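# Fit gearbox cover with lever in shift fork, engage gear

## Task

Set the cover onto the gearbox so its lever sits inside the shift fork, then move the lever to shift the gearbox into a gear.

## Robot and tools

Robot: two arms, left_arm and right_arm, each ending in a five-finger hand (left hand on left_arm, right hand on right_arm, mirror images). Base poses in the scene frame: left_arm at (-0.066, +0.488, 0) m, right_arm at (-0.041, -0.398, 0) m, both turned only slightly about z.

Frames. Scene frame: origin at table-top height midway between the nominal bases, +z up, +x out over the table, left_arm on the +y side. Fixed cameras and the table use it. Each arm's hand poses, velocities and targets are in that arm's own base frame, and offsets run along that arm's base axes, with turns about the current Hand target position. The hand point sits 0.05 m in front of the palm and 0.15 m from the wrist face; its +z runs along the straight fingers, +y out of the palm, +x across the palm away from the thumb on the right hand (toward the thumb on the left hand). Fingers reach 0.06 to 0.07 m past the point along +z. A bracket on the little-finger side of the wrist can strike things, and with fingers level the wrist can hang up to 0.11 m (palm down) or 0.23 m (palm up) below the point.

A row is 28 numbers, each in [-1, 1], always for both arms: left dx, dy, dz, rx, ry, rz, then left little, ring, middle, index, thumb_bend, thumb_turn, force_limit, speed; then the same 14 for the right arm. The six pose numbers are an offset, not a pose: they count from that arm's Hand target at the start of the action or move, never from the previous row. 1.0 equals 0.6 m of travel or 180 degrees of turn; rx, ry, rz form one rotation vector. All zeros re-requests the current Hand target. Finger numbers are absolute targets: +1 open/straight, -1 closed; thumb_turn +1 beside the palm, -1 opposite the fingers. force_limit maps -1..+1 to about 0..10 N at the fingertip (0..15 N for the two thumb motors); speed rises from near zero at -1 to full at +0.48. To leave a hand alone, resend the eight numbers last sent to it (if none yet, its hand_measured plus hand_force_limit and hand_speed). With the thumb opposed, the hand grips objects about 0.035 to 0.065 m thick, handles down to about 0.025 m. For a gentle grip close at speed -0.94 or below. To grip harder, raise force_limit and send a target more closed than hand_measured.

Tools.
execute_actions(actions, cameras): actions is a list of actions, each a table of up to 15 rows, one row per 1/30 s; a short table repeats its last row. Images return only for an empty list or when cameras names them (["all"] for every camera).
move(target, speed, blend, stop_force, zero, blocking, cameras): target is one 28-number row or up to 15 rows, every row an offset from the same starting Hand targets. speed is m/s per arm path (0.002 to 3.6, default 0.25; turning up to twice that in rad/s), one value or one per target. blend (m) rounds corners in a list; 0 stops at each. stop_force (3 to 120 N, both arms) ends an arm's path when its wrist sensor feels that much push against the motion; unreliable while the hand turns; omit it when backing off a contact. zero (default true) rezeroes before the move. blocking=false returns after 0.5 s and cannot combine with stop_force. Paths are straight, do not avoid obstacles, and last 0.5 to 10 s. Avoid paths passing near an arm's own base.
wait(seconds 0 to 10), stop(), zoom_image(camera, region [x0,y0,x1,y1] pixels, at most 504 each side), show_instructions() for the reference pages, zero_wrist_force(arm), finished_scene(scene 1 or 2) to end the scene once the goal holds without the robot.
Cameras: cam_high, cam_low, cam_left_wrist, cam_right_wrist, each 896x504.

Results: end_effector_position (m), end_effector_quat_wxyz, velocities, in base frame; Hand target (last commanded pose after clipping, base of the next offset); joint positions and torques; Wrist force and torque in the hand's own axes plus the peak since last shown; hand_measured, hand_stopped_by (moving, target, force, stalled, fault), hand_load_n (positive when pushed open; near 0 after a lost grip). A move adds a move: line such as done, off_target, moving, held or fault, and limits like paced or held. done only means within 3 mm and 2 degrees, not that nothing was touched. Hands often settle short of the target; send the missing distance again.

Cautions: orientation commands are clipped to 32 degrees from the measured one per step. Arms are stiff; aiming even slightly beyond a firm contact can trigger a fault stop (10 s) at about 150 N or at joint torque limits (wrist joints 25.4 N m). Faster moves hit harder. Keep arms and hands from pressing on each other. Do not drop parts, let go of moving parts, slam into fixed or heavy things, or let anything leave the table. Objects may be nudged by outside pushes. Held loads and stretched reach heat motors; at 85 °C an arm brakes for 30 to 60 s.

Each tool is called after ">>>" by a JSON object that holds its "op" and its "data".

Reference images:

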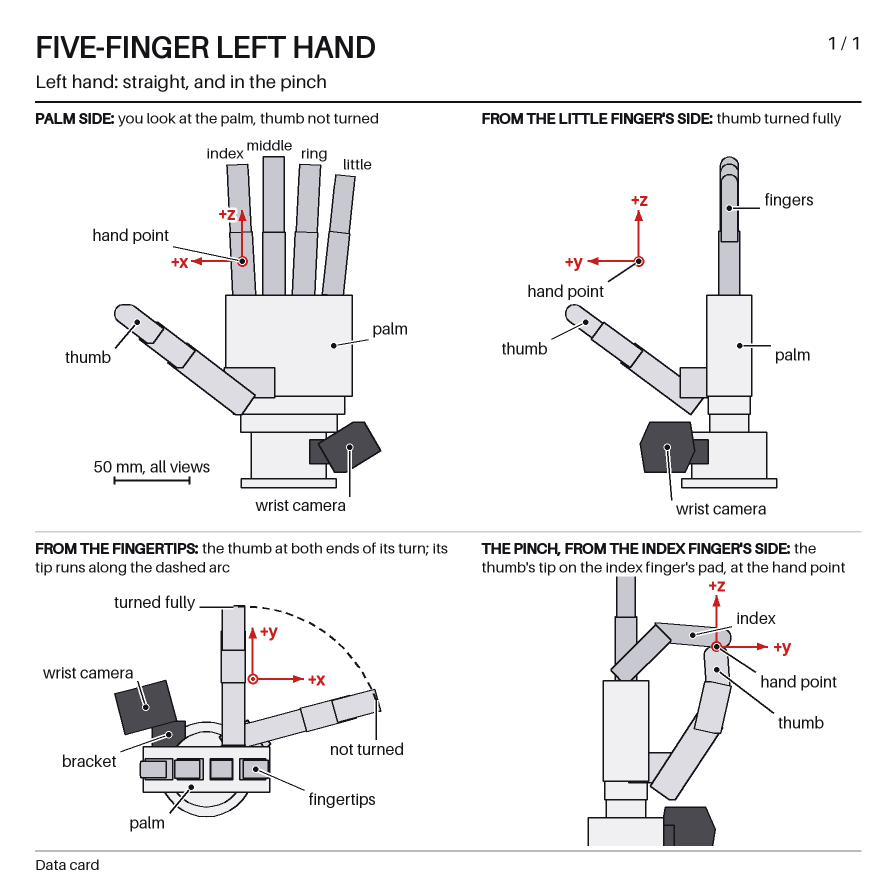

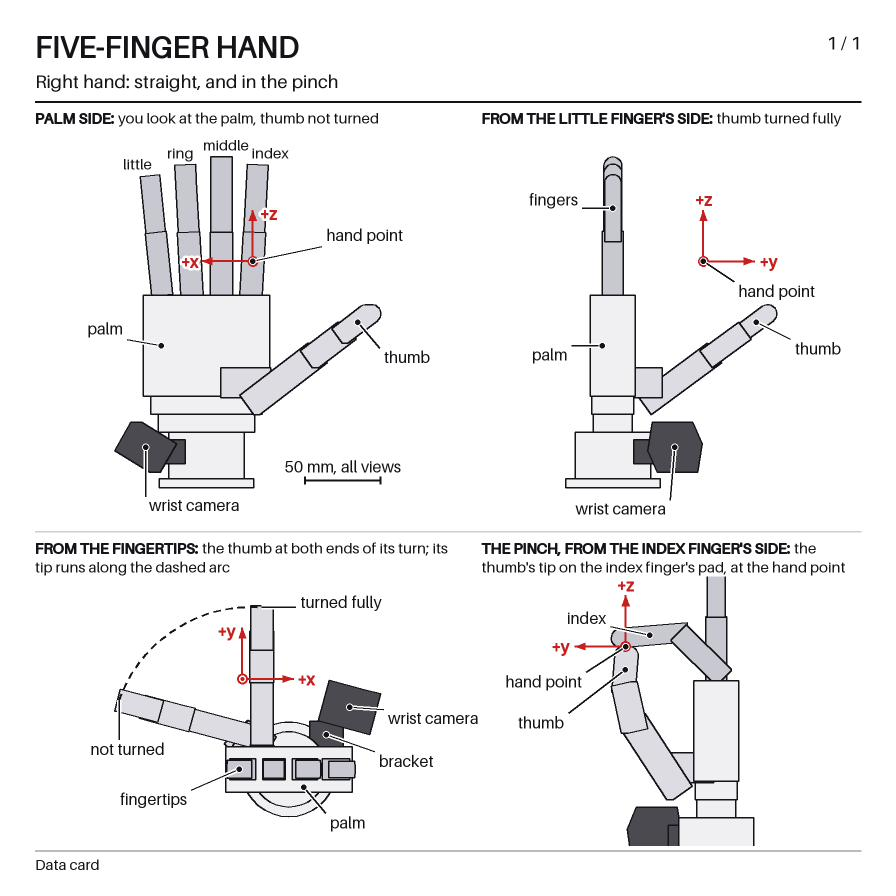

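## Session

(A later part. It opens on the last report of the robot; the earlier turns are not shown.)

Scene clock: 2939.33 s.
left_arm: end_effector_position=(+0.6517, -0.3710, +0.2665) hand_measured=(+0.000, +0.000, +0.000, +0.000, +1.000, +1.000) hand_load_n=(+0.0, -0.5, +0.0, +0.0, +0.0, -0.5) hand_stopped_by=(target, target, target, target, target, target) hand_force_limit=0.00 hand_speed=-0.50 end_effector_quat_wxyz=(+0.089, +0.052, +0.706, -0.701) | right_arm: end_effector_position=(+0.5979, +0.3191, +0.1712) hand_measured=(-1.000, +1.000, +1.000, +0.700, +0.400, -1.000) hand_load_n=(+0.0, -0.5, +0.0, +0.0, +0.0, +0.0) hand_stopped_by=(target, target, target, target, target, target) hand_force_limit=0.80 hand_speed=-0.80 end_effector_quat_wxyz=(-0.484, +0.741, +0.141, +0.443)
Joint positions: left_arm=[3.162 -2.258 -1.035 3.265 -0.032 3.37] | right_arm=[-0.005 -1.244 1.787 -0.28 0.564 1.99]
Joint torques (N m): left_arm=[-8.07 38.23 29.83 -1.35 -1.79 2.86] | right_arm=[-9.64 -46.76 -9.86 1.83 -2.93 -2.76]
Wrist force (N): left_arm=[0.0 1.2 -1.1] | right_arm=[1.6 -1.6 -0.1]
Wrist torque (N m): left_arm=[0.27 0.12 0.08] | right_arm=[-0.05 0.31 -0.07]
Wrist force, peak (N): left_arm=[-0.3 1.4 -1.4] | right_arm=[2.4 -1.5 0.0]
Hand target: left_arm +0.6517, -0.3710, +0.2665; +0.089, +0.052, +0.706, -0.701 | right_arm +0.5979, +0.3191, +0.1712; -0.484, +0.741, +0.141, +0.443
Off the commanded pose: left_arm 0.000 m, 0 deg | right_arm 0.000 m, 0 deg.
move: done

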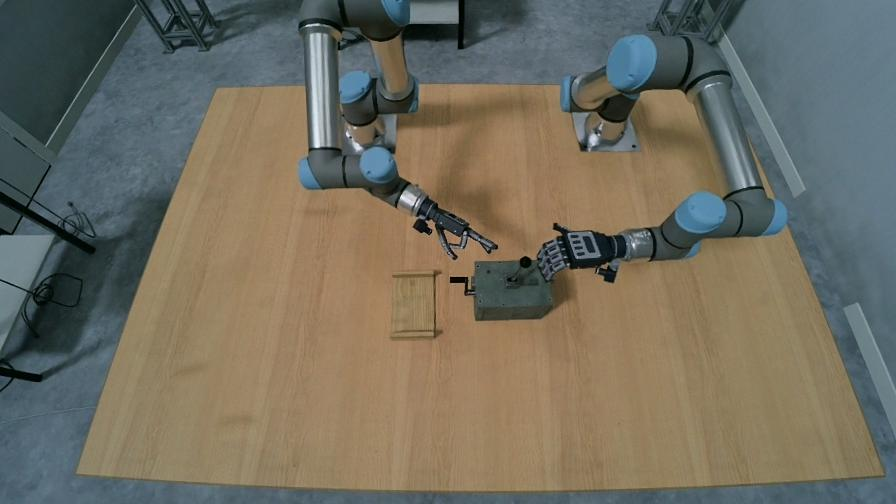

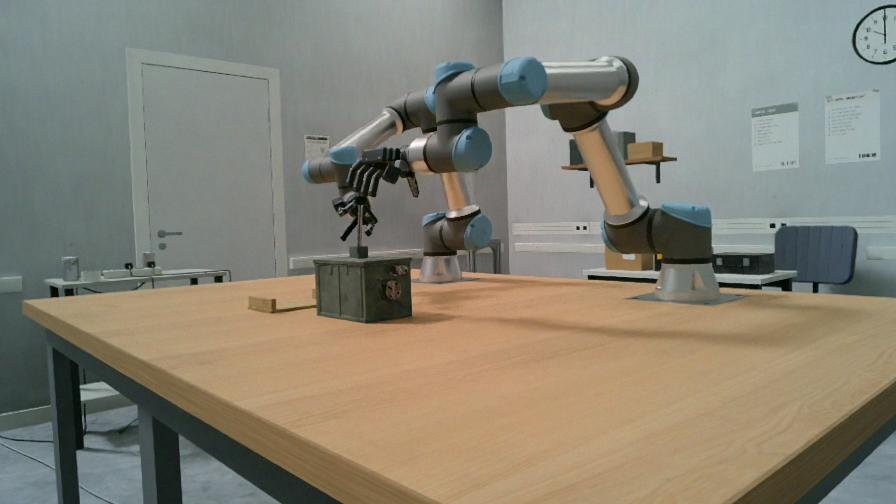

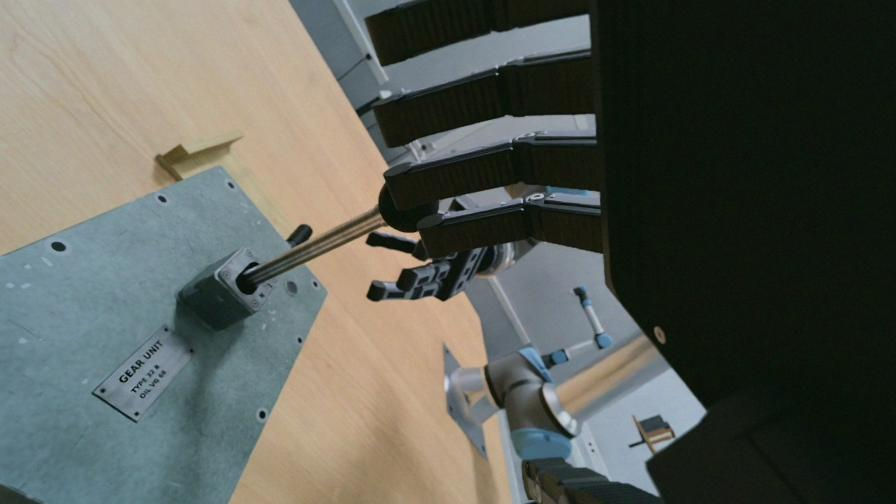

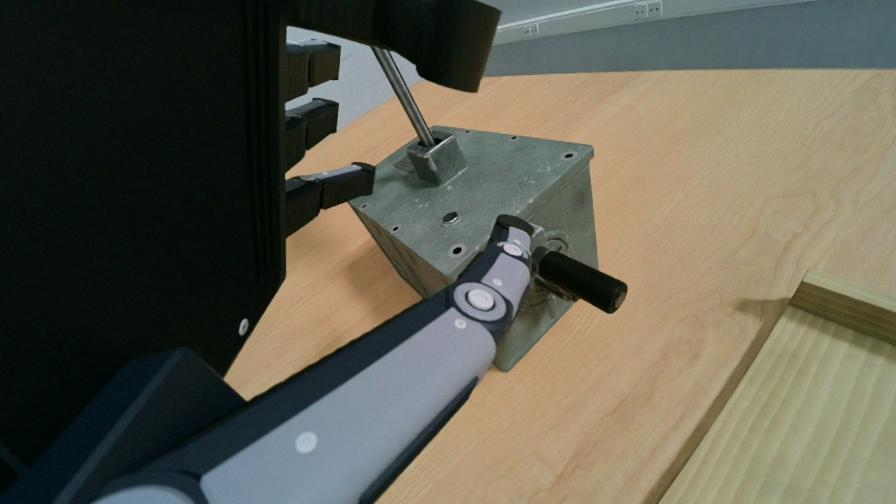

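>>> {"op": "move", "data": {"target": [0,-0.06,-0.009,0,0,0,0,0,0,0,1,1,0,-0.5,0,0,0,0,0,0,-1,1,1,0.7,0.4,-1,0.8,-0.8], "speed": 0.01, "stop_force": 4, "cameras": ["cam_high","cam_low","cam_left_wrist"]}}

>>> {"op": "zoom_image", "data": {"camera": "cam_low", "region": [305, 145, 425, 285]}}

>>> {"op": "zoom_image", "data": {"camera": "cam_left_wrist", "region": [320, 90, 500, 250]}}

Scene clock: 2955.93 s.
left_arm: end_effector_position=(+0.6517, -0.3894, +0.2637) hand_measured=(+0.000, +0.000, +0.000, +0.000, +1.000, +1.000) hand_load_n=(+0.0, +0.0, +0.0, -1.5, +0.0, -0.5) hand_stopped_by=(target, target, target, target, target, target) hand_force_limit=0.00 hand_speed=-0.50 end_effector_quat_wxyz=(+0.089, +0.052, +0.706, -0.701) | right_arm: end_effector_position=(+0.5979, +0.3191, +0.1712) hand_measured=(-1.000, +1.000, +1.000, +0.700, +0.400, -1.000) hand_load_n=(+0.0, +0.0, +0.0, +0.0, +0.0, +0.5) hand_stopped_by=(target, target, target, target, target, target) hand_force_limit=0.80 hand_speed=-0.80 end_effector_quat_wxyz=(-0.484, +0.741, +0.141, +0.443)
Joint positions: left_arm=[3.133 -2.266 -1.029 3.278 -0.06 3.358] | right_arm=[-0.005 -1.244 1.787 -0.28 0.564 1.99]
Joint torques (N m): left_arm=[10.01 54.83 10.7 -1.26 2.2 2.58] | right_arm=[-10.69 -45.27 -10.18 1.77 -3.04 -2.21]
Wrist force (N): left_arm=[0.1 -1.3 -3.4] | right_arm=[1.7 -1.7 -0.1]
Wrist torque (N m): left_arm=[0.29 0.08 0.30] | right_arm=[-0.07 0.30 -0.06]
Wrist force, peak (N): left_arm=[-0.3 -3.6 -5.3] | right_arm=[1.9 -1.8 -0.2]
Hand target: left_arm +0.6517, -0.3894, +0.2637; +0.089, +0.052, +0.706, -0.701 (not the last commanded pose) | right_arm +0.5979, +0.3191, +0.1712; -0.484, +0.741, +0.141, +0.443
Off the commanded pose: left_arm 0.018 m, 0 deg | right_arm 0.000 m, 0 deg.
move: contact (left_arm)
Images, in order (width x height): cam_high 896x504, cam_low 896x504, cam_left_wrist 896x504.

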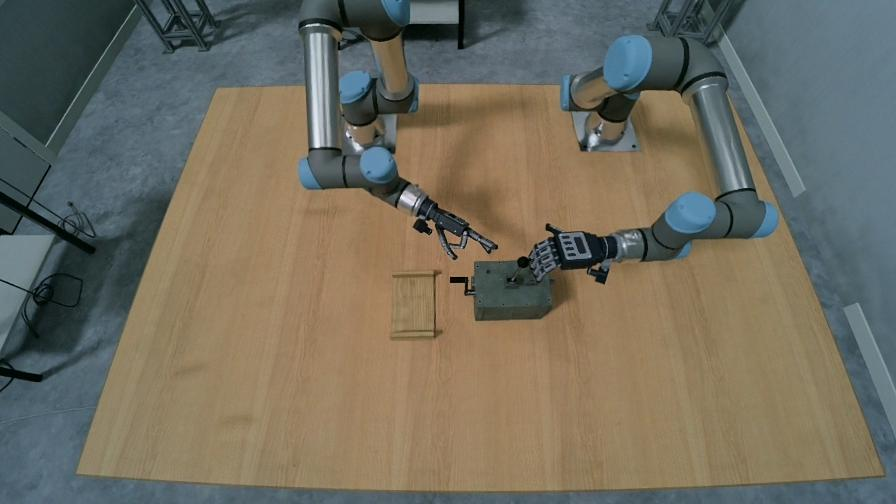

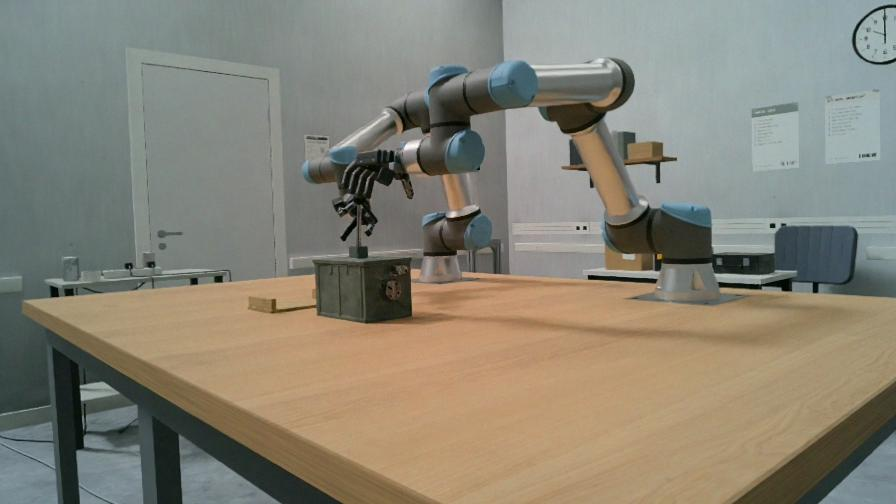

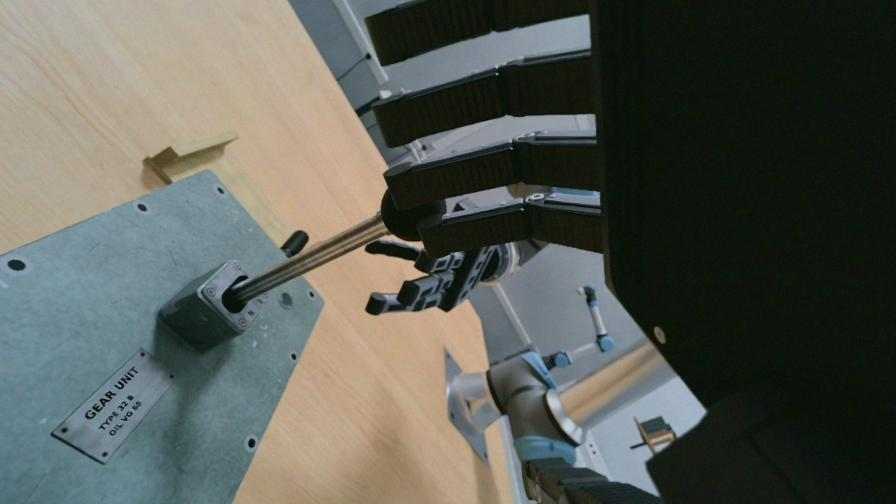

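Scaled by 3.600 from the camera's 896x504 image, which has a finer 1280x720 frame.

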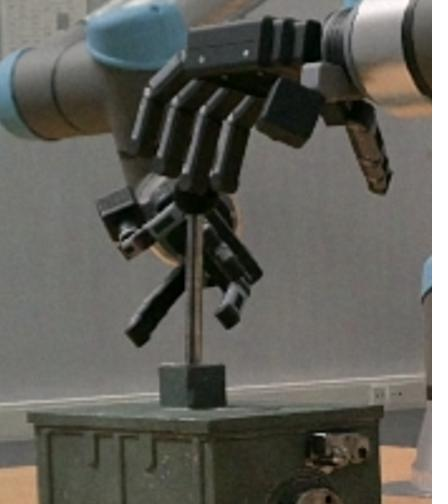

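Scaled by 2.800 from the camera's 896x504 image, which has a finer 1280x720 frame.

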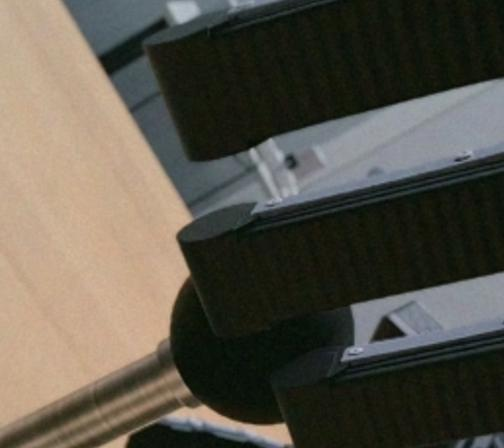

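>>> {"op": "move", "data": {"target": [0,-0.0333,-0.005,0,0,0,0,0,0,0,1,1,0,-0.5,0,0,0,0,0,0,-1,1,1,0.7,0.4,-1,0.8,-0.8], "speed": 0.01, "stop_force": 9, "cameras": ["cam_high","cam_low","cam_left_wrist"]}}

>>> {"op": "zoom_image", "data": {"camera": "cam_low", "region": [305, 145, 425, 285]}}

>>> {"op": "zoom_image", "data": {"camera": "cam_left_wrist", "region": [150, 160, 450, 430]}}

Scene clock: 2967.93 s.
left_arm: end_effector_position=(+0.6517, -0.4033, +0.2616) hand_measured=(+0.000, +0.000, +0.000, +0.000, +1.000, +1.000) hand_load_n=(+0.0, +0.0, +0.0, -8.5, +0.0, +0.0) hand_stopped_by=(target, target, target, target, target, target) hand_force_limit=0.00 hand_speed=-0.50 end_effector_quat_wxyz=(+0.089, +0.052, +0.706, -0.701) | right_arm: end_effector_position=(+0.5979, +0.3191, +0.1712) hand_measured=(-1.000, +1.000, +1.000, +0.700, +0.400, -1.000) hand_load_n=(+0.0, +0.0, +0.0, +0.0, +0.0, +0.5) hand_stopped_by=(target, target, target, target, target, target) hand_force_limit=0.80 hand_speed=-0.80 end_effector_quat_wxyz=(-0.484, +0.741, +0.141, +0.443)
Joint positions: left_arm=[3.112 -2.274 -1.021 3.282 -0.081 3.354] | right_arm=[-0.005 -1.244 1.787 -0.28 0.564 1.99]
Joint torques (N m): left_arm=[5.58 53.05 9.79 -0.14 1.95 2.14] | right_arm=[-8.44 -46.1 -9.97 1.81 -2.83 -2.19]
Wrist force (N): left_arm=[0.0 -5.3 -10.4] | right_arm=[1.6 -1.5 -0.5]
Wrist torque (N m): left_arm=[0.28 0.07 0.32] | right_arm=[-0.02 0.32 -0.06]
Wrist force, peak (N): left_arm=[-0.1 -7.6 -13.1] | right_arm=[1.9 -1.8 -0.2]
Hand target: left_arm +0.6517, -0.4033, +0.2617; +0.089, +0.052, +0.706, -0.701 (not the last commanded pose) | right_arm +0.5979, +0.3191, +0.1712; -0.484, +0.741, +0.141, +0.443
Off the commanded pose: left_arm 0.006 m, 0 deg | right_arm 0.000 m, 0 deg.
move: contact (left_arm)
Images, in order (width x height): cam_high 896x504, cam_low 896x504, cam_left_wrist 896x504.

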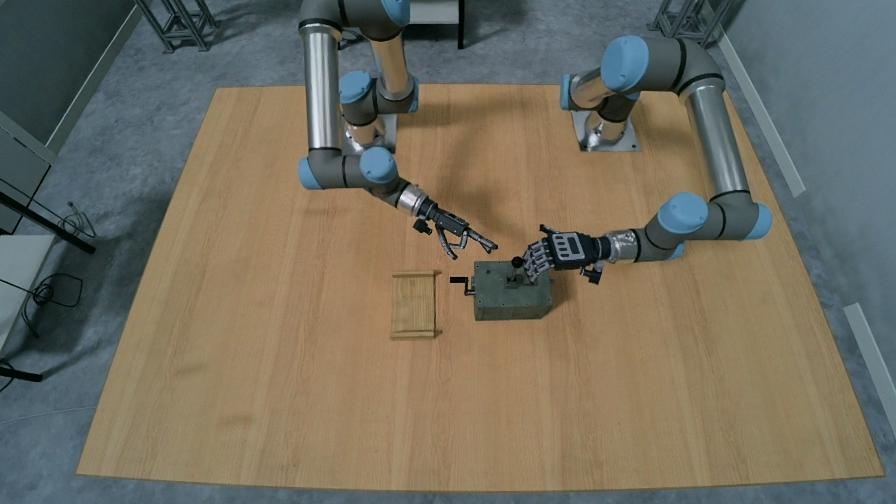

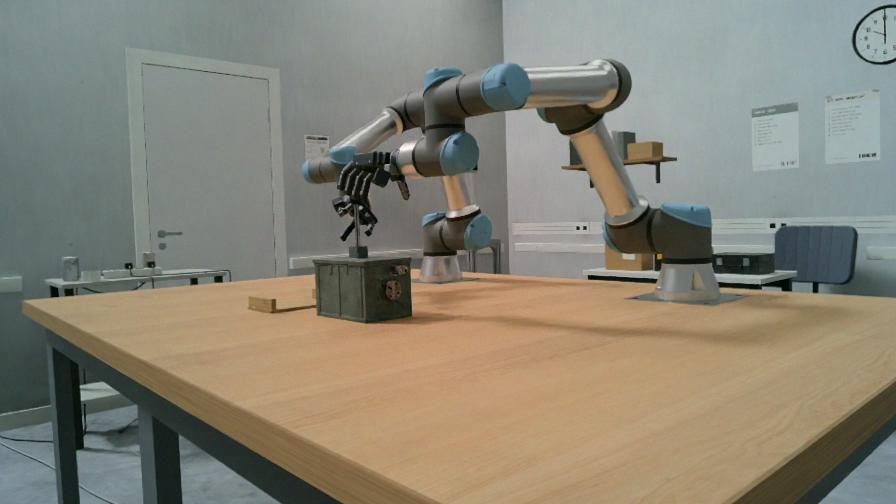

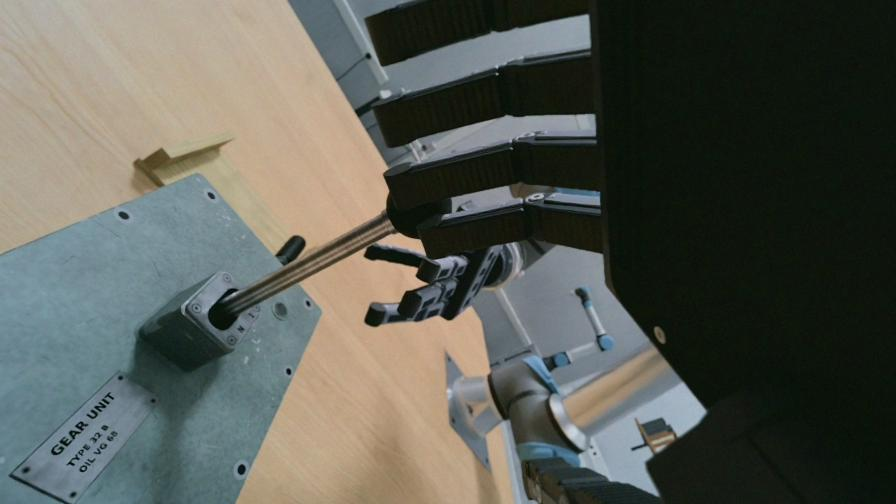

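Scaled by 3.600 from the camera's 896x504 image, which has a finer 1280x720 frame.

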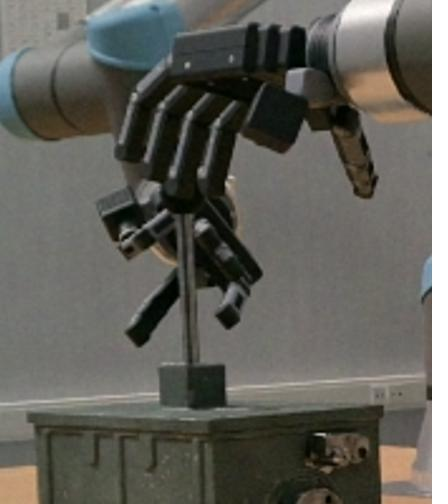

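Scaled by 1.680 from the camera's 896x504 image, which has a finer 1280x720 frame.

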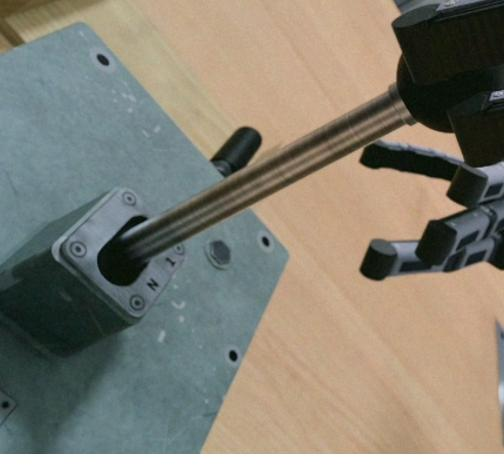

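>>> {"op": "move", "data": {"target": [0,0,0,0,0,0,0,0,0,0,1,1,0,-0.5,-0.0965,-0.1317,0,-0.0588,-0.0821,-0.3295,1,1,1,1,-0.2,-1,0.3,-0.5], "speed": 0.2, "cameras": ["all"]}}

Scene clock: 3075.23 s.
left_arm: end_effector_position=(+0.6517, -0.4033, +0.2616) hand_measured=(+0.000, +0.000, +0.000, +0.000, +1.000, +1.000) hand_load_n=(+0.0, +0.0, +0.0, -8.5, +0.0, +0.0) hand_stopped_by=(target, target, target, target, target, target) hand_force_limit=0.00 hand_speed=-0.50 end_effector_quat_wxyz=(+0.089, +0.052, +0.706, -0.701) | right_arm: end_effector_position=(+0.5400, +0.2401, +0.1712) hand_measured=(+1.000, +1.000, +1.000, +1.000, -0.200, -1.000) hand_load_n=(+0.0, +0.0, -0.5, +0.0, +0.0, +0.5) hand_stopped_by=(target, target, target, target, target, target) hand_force_limit=0.30 hand_speed=-0.50 end_effector_quat_wxyz=(-0.114, +0.693, -0.146, +0.697)
Joint positions: left_arm=[3.112 -2.274 -1.021 3.282 -0.081 3.354] | right_arm=[0.466 -1.343 2.049 -0.702 2.082 1.943]
Joint torques (N m): left_arm=[5.22 50.63 20.96 -0.29 2 2.13] | right_arm=[6.06 -17.37 -27.06 -3.49 2.22 -2.39]
Wrist force (N): left_arm=[0.0 -5.2 -10.4] | right_arm=[1.9 -1.4 -0.1]
Wrist torque (N m): left_arm=[0.30 0.08 0.31] | right_arm=[-0.12 0.31 -0.01]
Wrist force, peak (N): left_arm=[0.1 -5.5 -10.5] | right_arm=[2.0 -1.6 -0.3]
Hand target: left_arm +0.6517, -0.4033, +0.2617; +0.089, +0.052, +0.706, -0.701 | right_arm +0.5400, +0.2401, +0.1712; -0.114, +0.693, -0.146, +0.697
Off the commanded pose: left_arm 0.000 m, 0 deg | right_arm 0.000 m, 0 deg.
move: done

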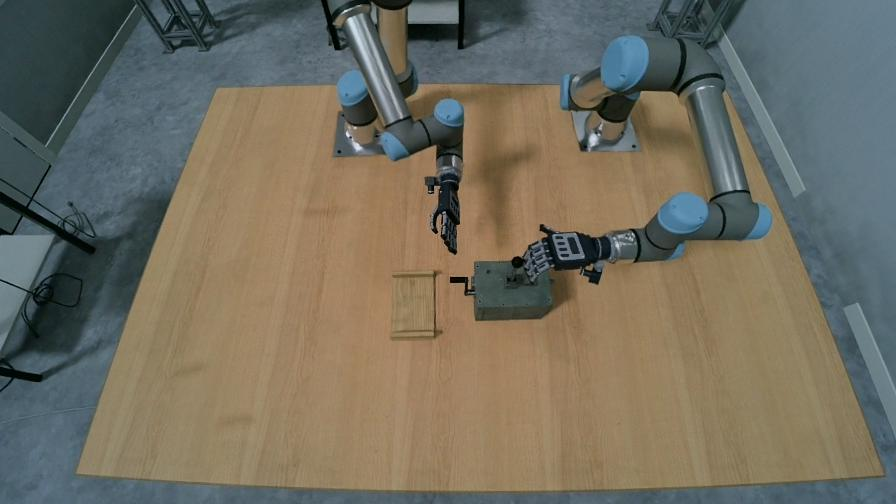

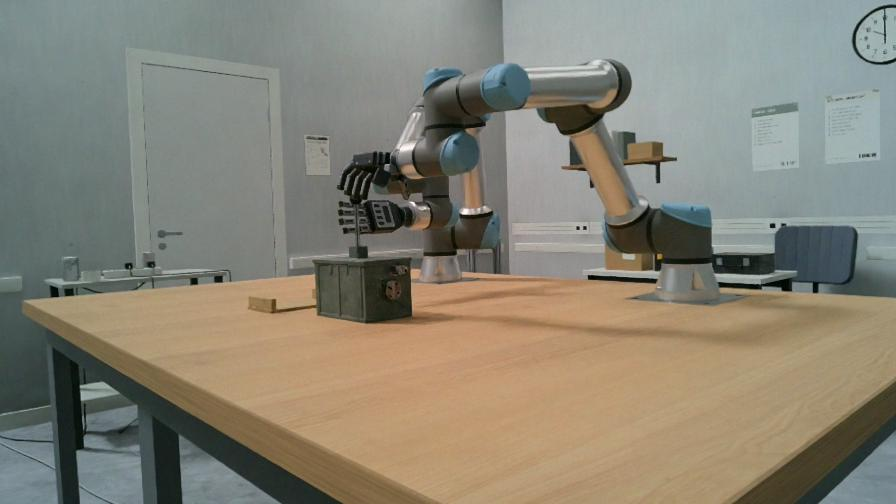

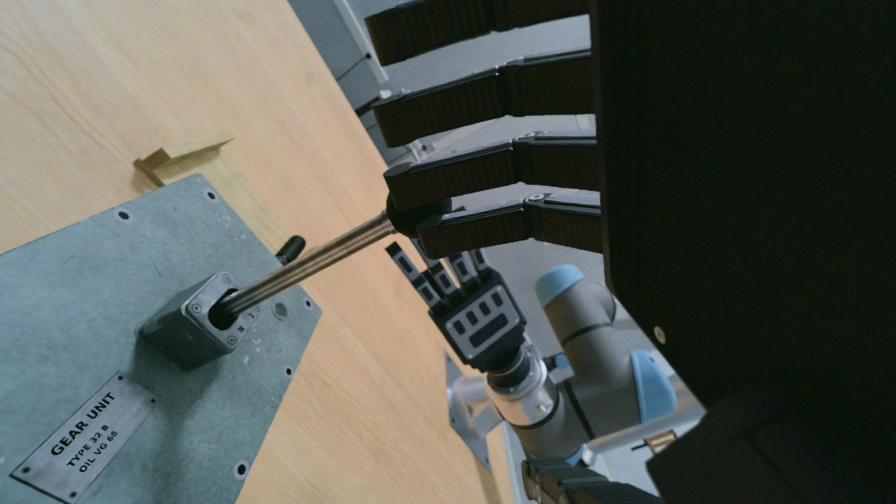

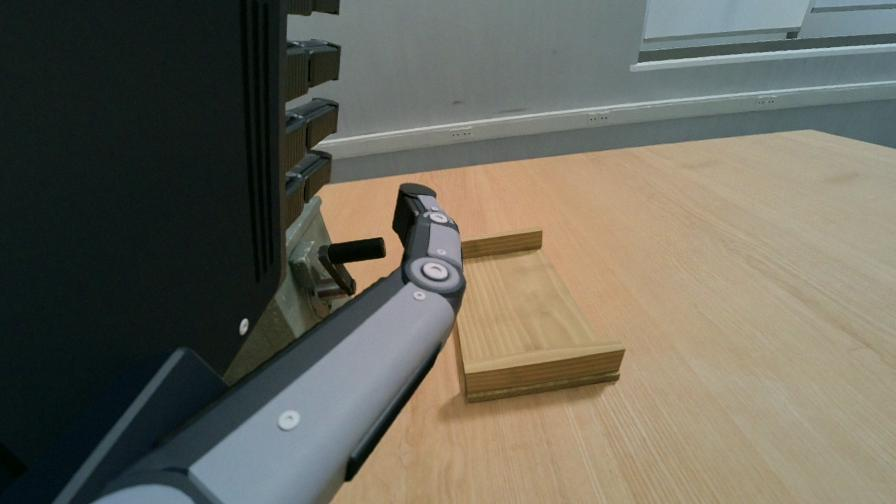

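>>> {"op": "move", "data": {"target": [0,0,0,0,0,0,0,0,0,0,1,1,0,-0.5,0.024,0.0112,-0.1628,0,0,0,1,1,1,1,-0.2,-1,0.3,-0.5], "speed": 0.06, "stop_force": 5, "cameras": ["all"]}}

Scene clock: 3116.20 s.
left_arm: end_effector_position=(+0.6517, -0.4033, +0.2617) hand_measured=(+0.000, +0.000, +0.000, +0.000, +1.000, +1.000) hand_load_n=(+0.0, +0.0, +0.0, -8.5, +0.0, +0.0) hand_stopped_by=(target, target, target, target, target, target) hand_force_limit=0.00 hand_speed=-0.50 end_effector_quat_wxyz=(+0.089, +0.052, +0.706, -0.701) | right_arm: end_effector_position=(+0.5544, +0.2468, +0.0736) hand_measured=(+1.000, +1.000, +1.000, +1.000, -0.200, -1.000) hand_load_n=(+0.0, +0.0, +0.0, +0.0, +0.0, +0.0) hand_stopped_by=(target, target, target, target, target, target) hand_force_limit=0.30 hand_speed=-0.50 end_effector_quat_wxyz=(-0.114, +0.693, -0.146, +0.697)
Joint positions: left_arm=[3.112 -2.274 -1.021 3.282 -0.081 3.354] | right_arm=[0.465 -1.121 2.079 -0.954 2.081 1.943]
Joint torques (N m): left_arm=[5.2 47.54 27.12 -0.4 1.78 2.13] | right_arm=[-10.32 -22.4 -23.11 -3.33 -2.61 -2.55]
Wrist force (N): left_arm=[0.1 -5.4 -10.3] | right_arm=[2.0 -1.3 -0.2]
Wrist torque (N m): left_arm=[0.26 0.06 0.33] | right_arm=[-0.10 0.29 0.00]
Wrist force, peak (N): left_arm=[0.0 -5.3 -10.6] | right_arm=[2.2 -1.6 -0.3]
Hand target: left_arm +0.6517, -0.4033, +0.2617; +0.089, +0.052, +0.706, -0.701 | right_arm +0.5544, +0.2468, +0.0736; -0.114, +0.693, -0.146, +0.697
Off the commanded pose: left_arm 0.000 m, 0 deg | right_arm 0.000 m, 0 deg.
move: done

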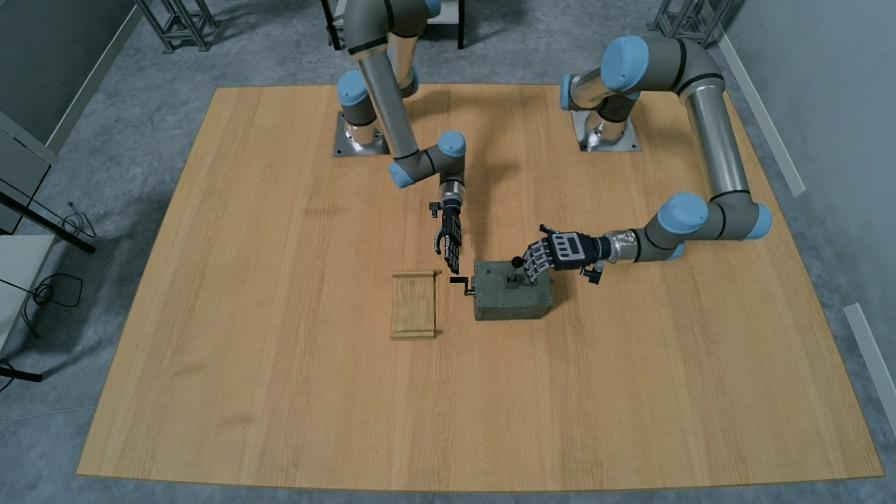

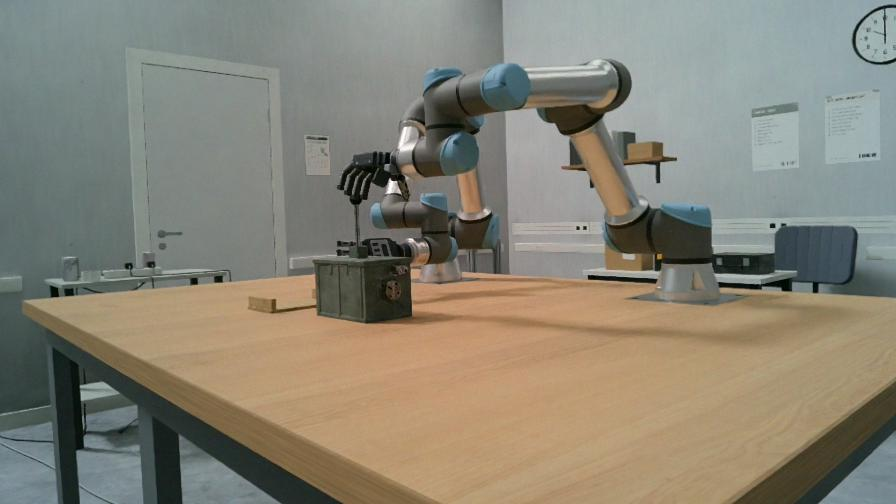

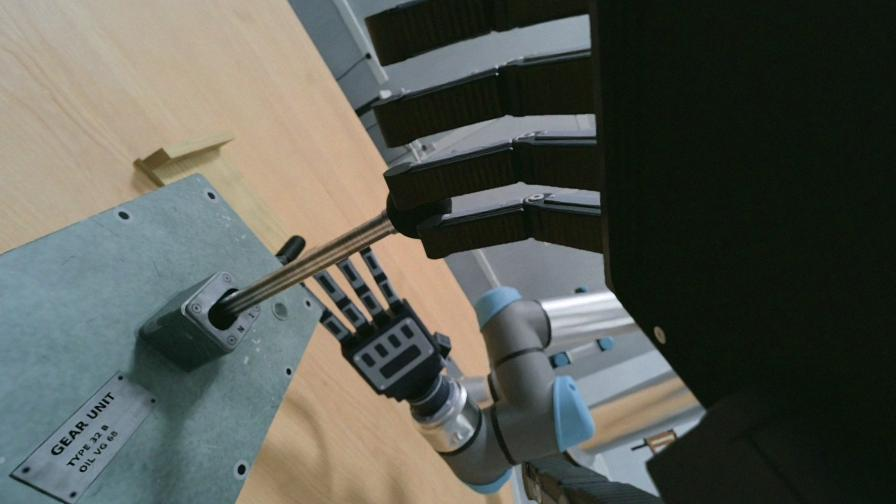

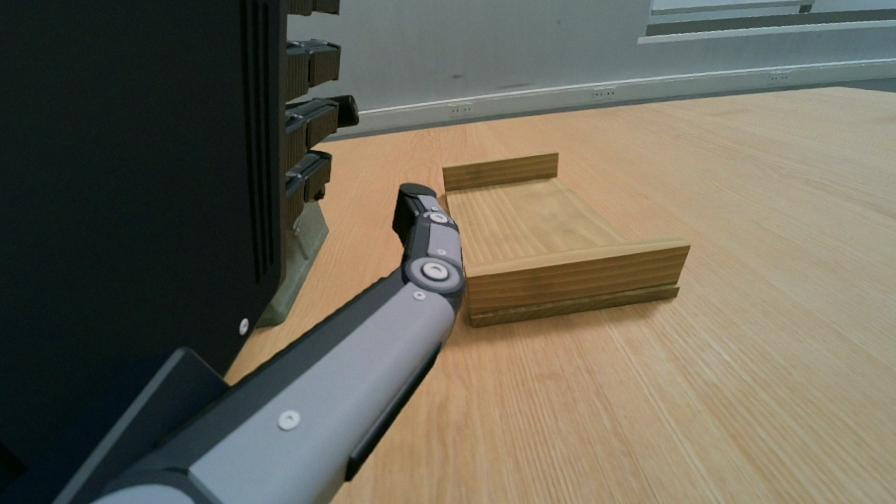

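>>> {"op": "move", "data": {"target": [0,0,0,0,0,0,0,0,0,0,1,1,0,-0.5,0,0,0.02,0,0,0,1,1,1,1,-0.2,-1,0.3,-0.5], "speed": 0.05}}

>>> {"op": "move", "data": {"target": [0,0,0,0,0,0,0,0,0,0,1,1,0,-0.5,0.0633,0,0,0,0,0,1,1,1,1,-0.2,-1,0.3,-0.5], "speed": 0.03, "stop_force": 4, "cameras": ["all"]}}

Scene clock: 3135.07 s.
left_arm: end_effector_position=(+0.6517, -0.4033, +0.2617) hand_measured=(+0.000, +0.000, +0.000, +0.000, +1.000, +1.000) hand_load_n=(+0.0, +0.0, +0.0, -9.0, +0.0, +0.0) hand_stopped_by=(target, target, target, target, target, target) hand_force_limit=0.00 hand_speed=-0.50 end_effector_quat_wxyz=(+0.089, +0.052, +0.706, -0.701) | right_arm: end_effector_position=(+0.5544, +0.2468, +0.0855) hand_measured=(+1.000, +1.000, +1.000, +1.000, -0.200, -1.000) hand_load_n=(+0.0, +0.0, +0.0, +0.0, +0.0, +0.5) hand_stopped_by=(target, target, target, target, target, target) hand_force_limit=0.30 hand_speed=-0.50 end_effector_quat_wxyz=(-0.114, +0.693, -0.146, +0.697)
Joint positions: left_arm=[3.112 -2.274 -1.021 3.282 -0.081 3.354] | right_arm=[0.465 -1.147 2.074 -0.923 2.081 1.943]
Joint torques (N m): left_arm=[4.89 44.91 26.53 -0.35 1.8 2.15] | right_arm=[-8.23 -47.22 -24.36 0.14 -2.16 -0.59]
Wrist force (N): left_arm=[0.2 -4.7 -10.2] | right_arm=[2.0 -1.4 -0.1]
Wrist torque (N m): left_arm=[0.32 0.04 0.32] | right_arm=[-0.12 0.29 0.01]
Wrist force, peak (N): left_arm=[0.0 -5.4 -10.5] | right_arm=[2.0 -1.5 -0.1]
Hand target: left_arm +0.6517, -0.4033, +0.2617; +0.089, +0.052, +0.706, -0.701 | right_arm +0.5544, +0.2468, +0.0856; -0.114, +0.693, -0.146, +0.697
Off the commanded pose: left_arm 0.000 m, 0 deg | right_arm 0.000 m, 0 deg.
move: done

Scene clock: 3136.80 s.
left_arm: end_effector_position=(+0.6517, -0.4033, +0.2617) hand_measured=(+0.000, +0.000, +0.000, +0.000, +1.000, +1.000) hand_load_n=(+0.0, +0.0, +0.0, -8.5, +0.0, -0.5) hand_stopped_by=(target, target, target, target, target, target) hand_force_limit=0.00 hand_speed=-0.50 end_effector_quat_wxyz=(+0.089, +0.052, +0.706, -0.701) | right_arm: end_effector_position=(+0.5721, +0.2468, +0.0856) hand_measured=(+1.000, +1.000, +1.000, +1.000, -0.200, -1.000) hand_load_n=(+0.0, +0.0, +0.0, +0.0, +0.5, +0.5) hand_stopped_by=(target, target, target, target, target, target) hand_force_limit=0.30 hand_speed=-0.50 end_effector_quat_wxyz=(-0.114, +0.693, -0.146, +0.697)
Joint positions: left_arm=[3.112 -2.274 -1.021 3.282 -0.081 3.354] | right_arm=[0.446 -1.126 2.036 -0.906 2.062 1.943]
Joint torques (N m): left_arm=[4.79 43.84 26.7 -0.42 1.76 2.23] | right_arm=[7.94 -49.53 -5.24 -3.52 2.63 -0.58]
Wrist force (N): left_arm=[0.2 -5.3 -10.6] | right_arm=[2.1 -1.4 -0.2]
Wrist torque (N m): left_arm=[0.28 0.04 0.33] | right_arm=[-0.12 0.32 0.00]
Wrist force, peak (N): left_arm=[0.2 -5.3 -10.6] | right_arm=[4.1 -2.3 -3.5]
Hand target: left_arm +0.6517, -0.4033, +0.2617; +0.089, +0.052, +0.706, -0.701 | right_arm +0.5721, +0.2468, +0.0856; -0.114, +0.693, -0.146, +0.697 (not the last commanded pose)
Off the commanded pose: left_arm 0.000 m, 0 deg | right_arm 0.020 m, 0 deg.
move: contact (right_arm)

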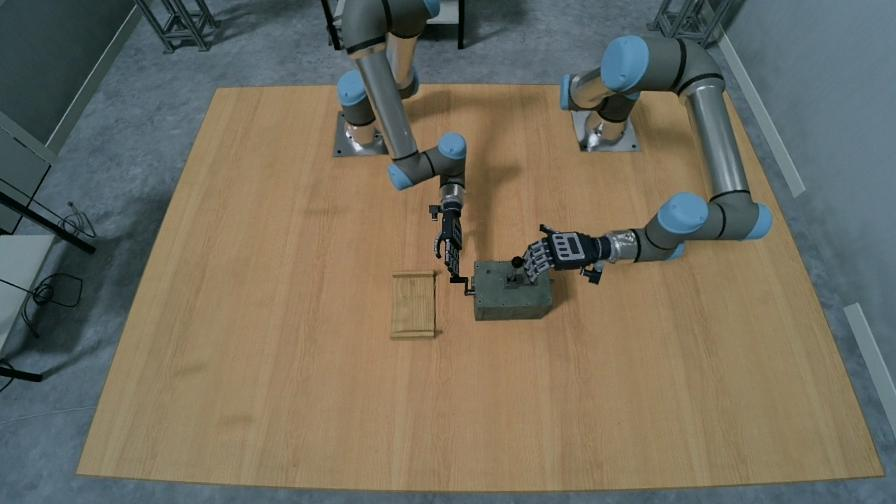

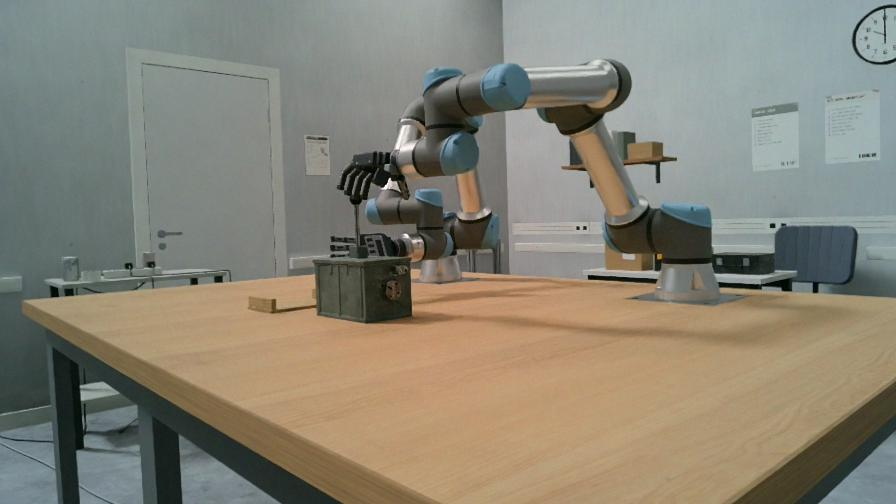

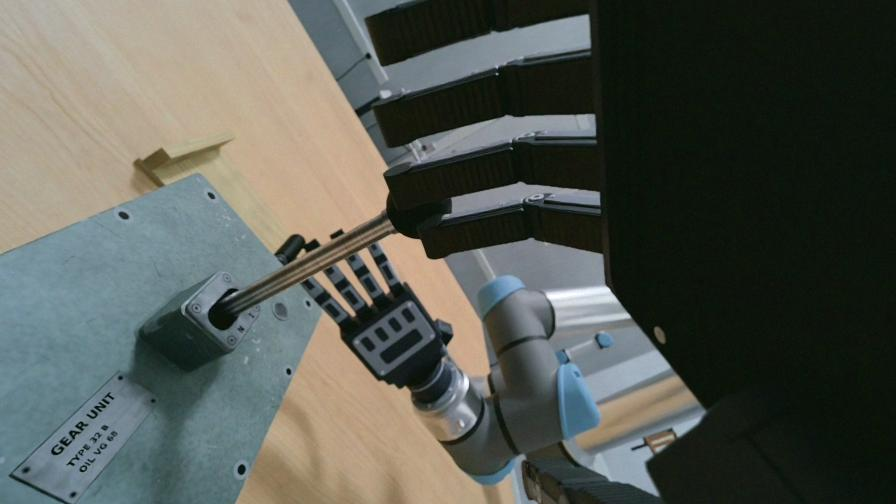

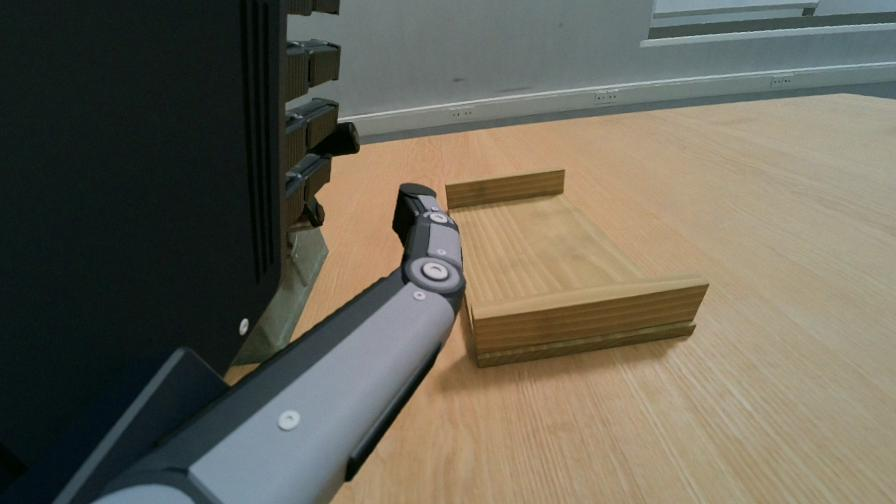

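>>> {"op": "move", "data": {"target": [0,0,0,0,0,0,0,0,0,0,1,1,0,-0.5,0.0367,0,0,0,0,0,1,1,1,1,-0.2,-1,0.3,-0.5], "speed": 0.02, "stop_force": 6, "cameras": ["cam_high","cam_left_wrist","cam_right_wrist"]}}

Scene clock: 3144.60 s.
left_arm: end_effector_position=(+0.6517, -0.4033, +0.2617) hand_measured=(+0.000, +0.000, +0.000, +0.000, +1.000, +1.000) hand_load_n=(+0.0, +0.0, +0.0, -9.0, +0.0, +0.0) hand_stopped_by=(target, target, target, target, target, target) hand_force_limit=0.00 hand_speed=-0.50 end_effector_quat_wxyz=(+0.089, +0.052, +0.706, -0.701) | right_arm: end_effector_position=(+0.5756, +0.2468, +0.0857) hand_measured=(+1.000, +1.000, +1.000, +1.000, -0.200, -1.000) hand_load_n=(+0.0, +0.0, +0.5, +0.0, +0.0, +0.0) hand_stopped_by=(target, target, target, target, target, target) hand_force_limit=0.30 hand_speed=-0.50 end_effector_quat_wxyz=(-0.114, +0.693, -0.146, +0.697)
Joint positions: left_arm=[3.112 -2.274 -1.021 3.282 -0.081 3.354] | right_arm=[0.443 -1.122 2.028 -0.903 2.059 1.943]
Joint torques (N m): left_arm=[4.1 40.79 26.78 -0.37 1.68 2.17] | right_arm=[5.57 -45.68 -4.54 -2.14 2.46 -1.31]
Wrist force (N): left_arm=[0.1 -5.3 -10.3] | right_arm=[7.3 -3.9 -3.7]
Wrist torque (N m): left_arm=[0.27 0.07 0.32] | right_arm=[0.10 0.76 0.26]
Wrist force, peak (N): left_arm=[0.1 -5.4 -10.6] | right_arm=[10.4 -5.5 -5.3]
Hand target: left_arm +0.6517, -0.4033, +0.2617; +0.089, +0.052, +0.706, -0.701 | right_arm +0.5756, +0.2468, +0.0857; -0.114, +0.693, -0.146, +0.697 (not the last commanded pose)
Off the commanded pose: left_arm 0.000 m, 0 deg | right_arm 0.019 m, 0 deg.
move: contact (right_arm)
Images, in order (width x height): cam_high 896x504, cam_left_wrist 896x504, cam_right_wrist 896x504.

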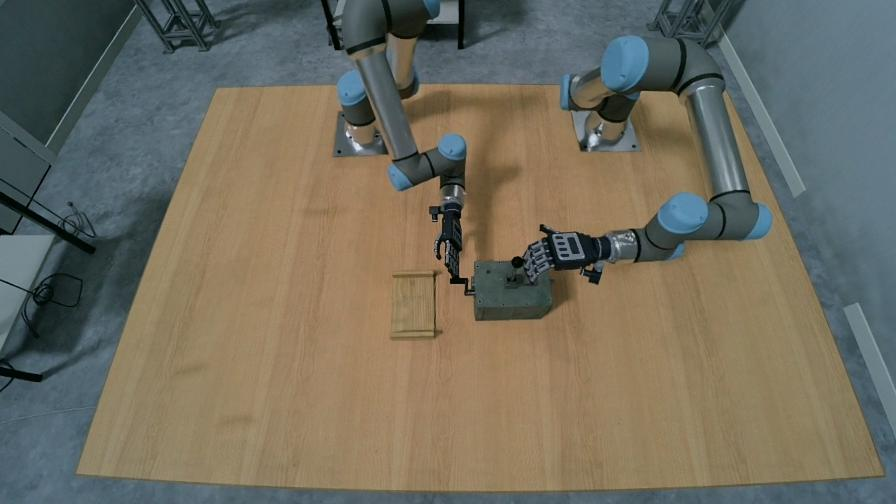

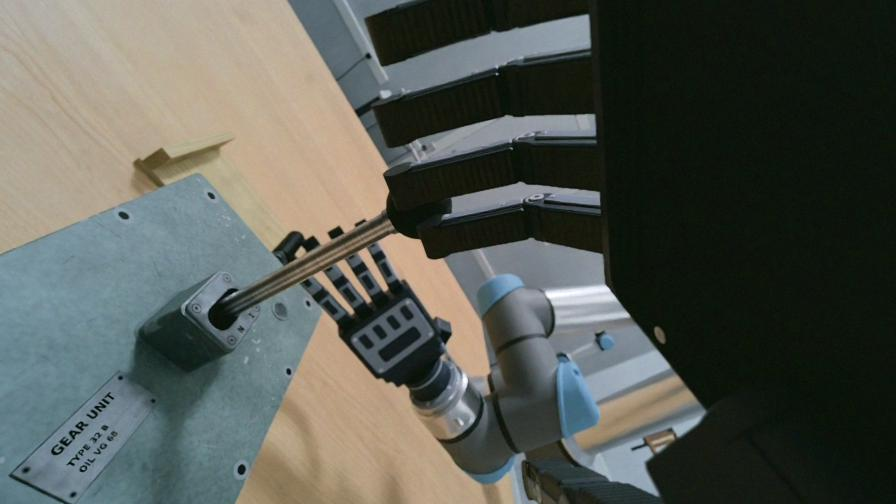

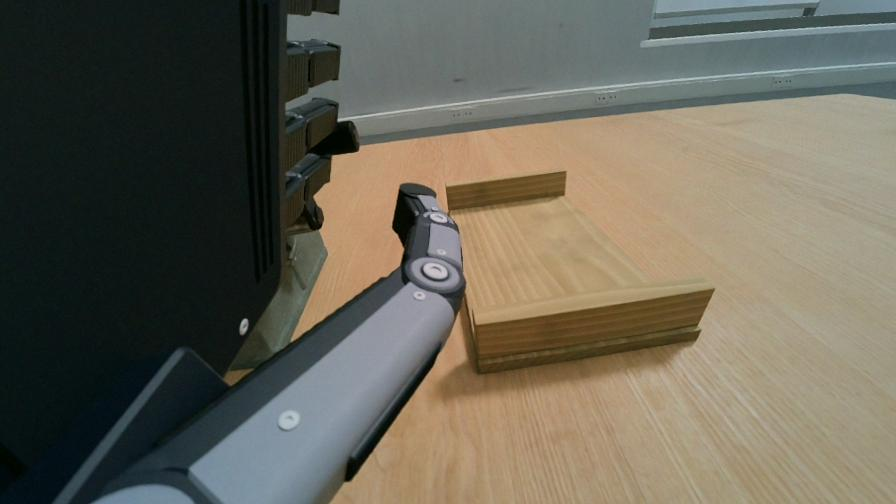

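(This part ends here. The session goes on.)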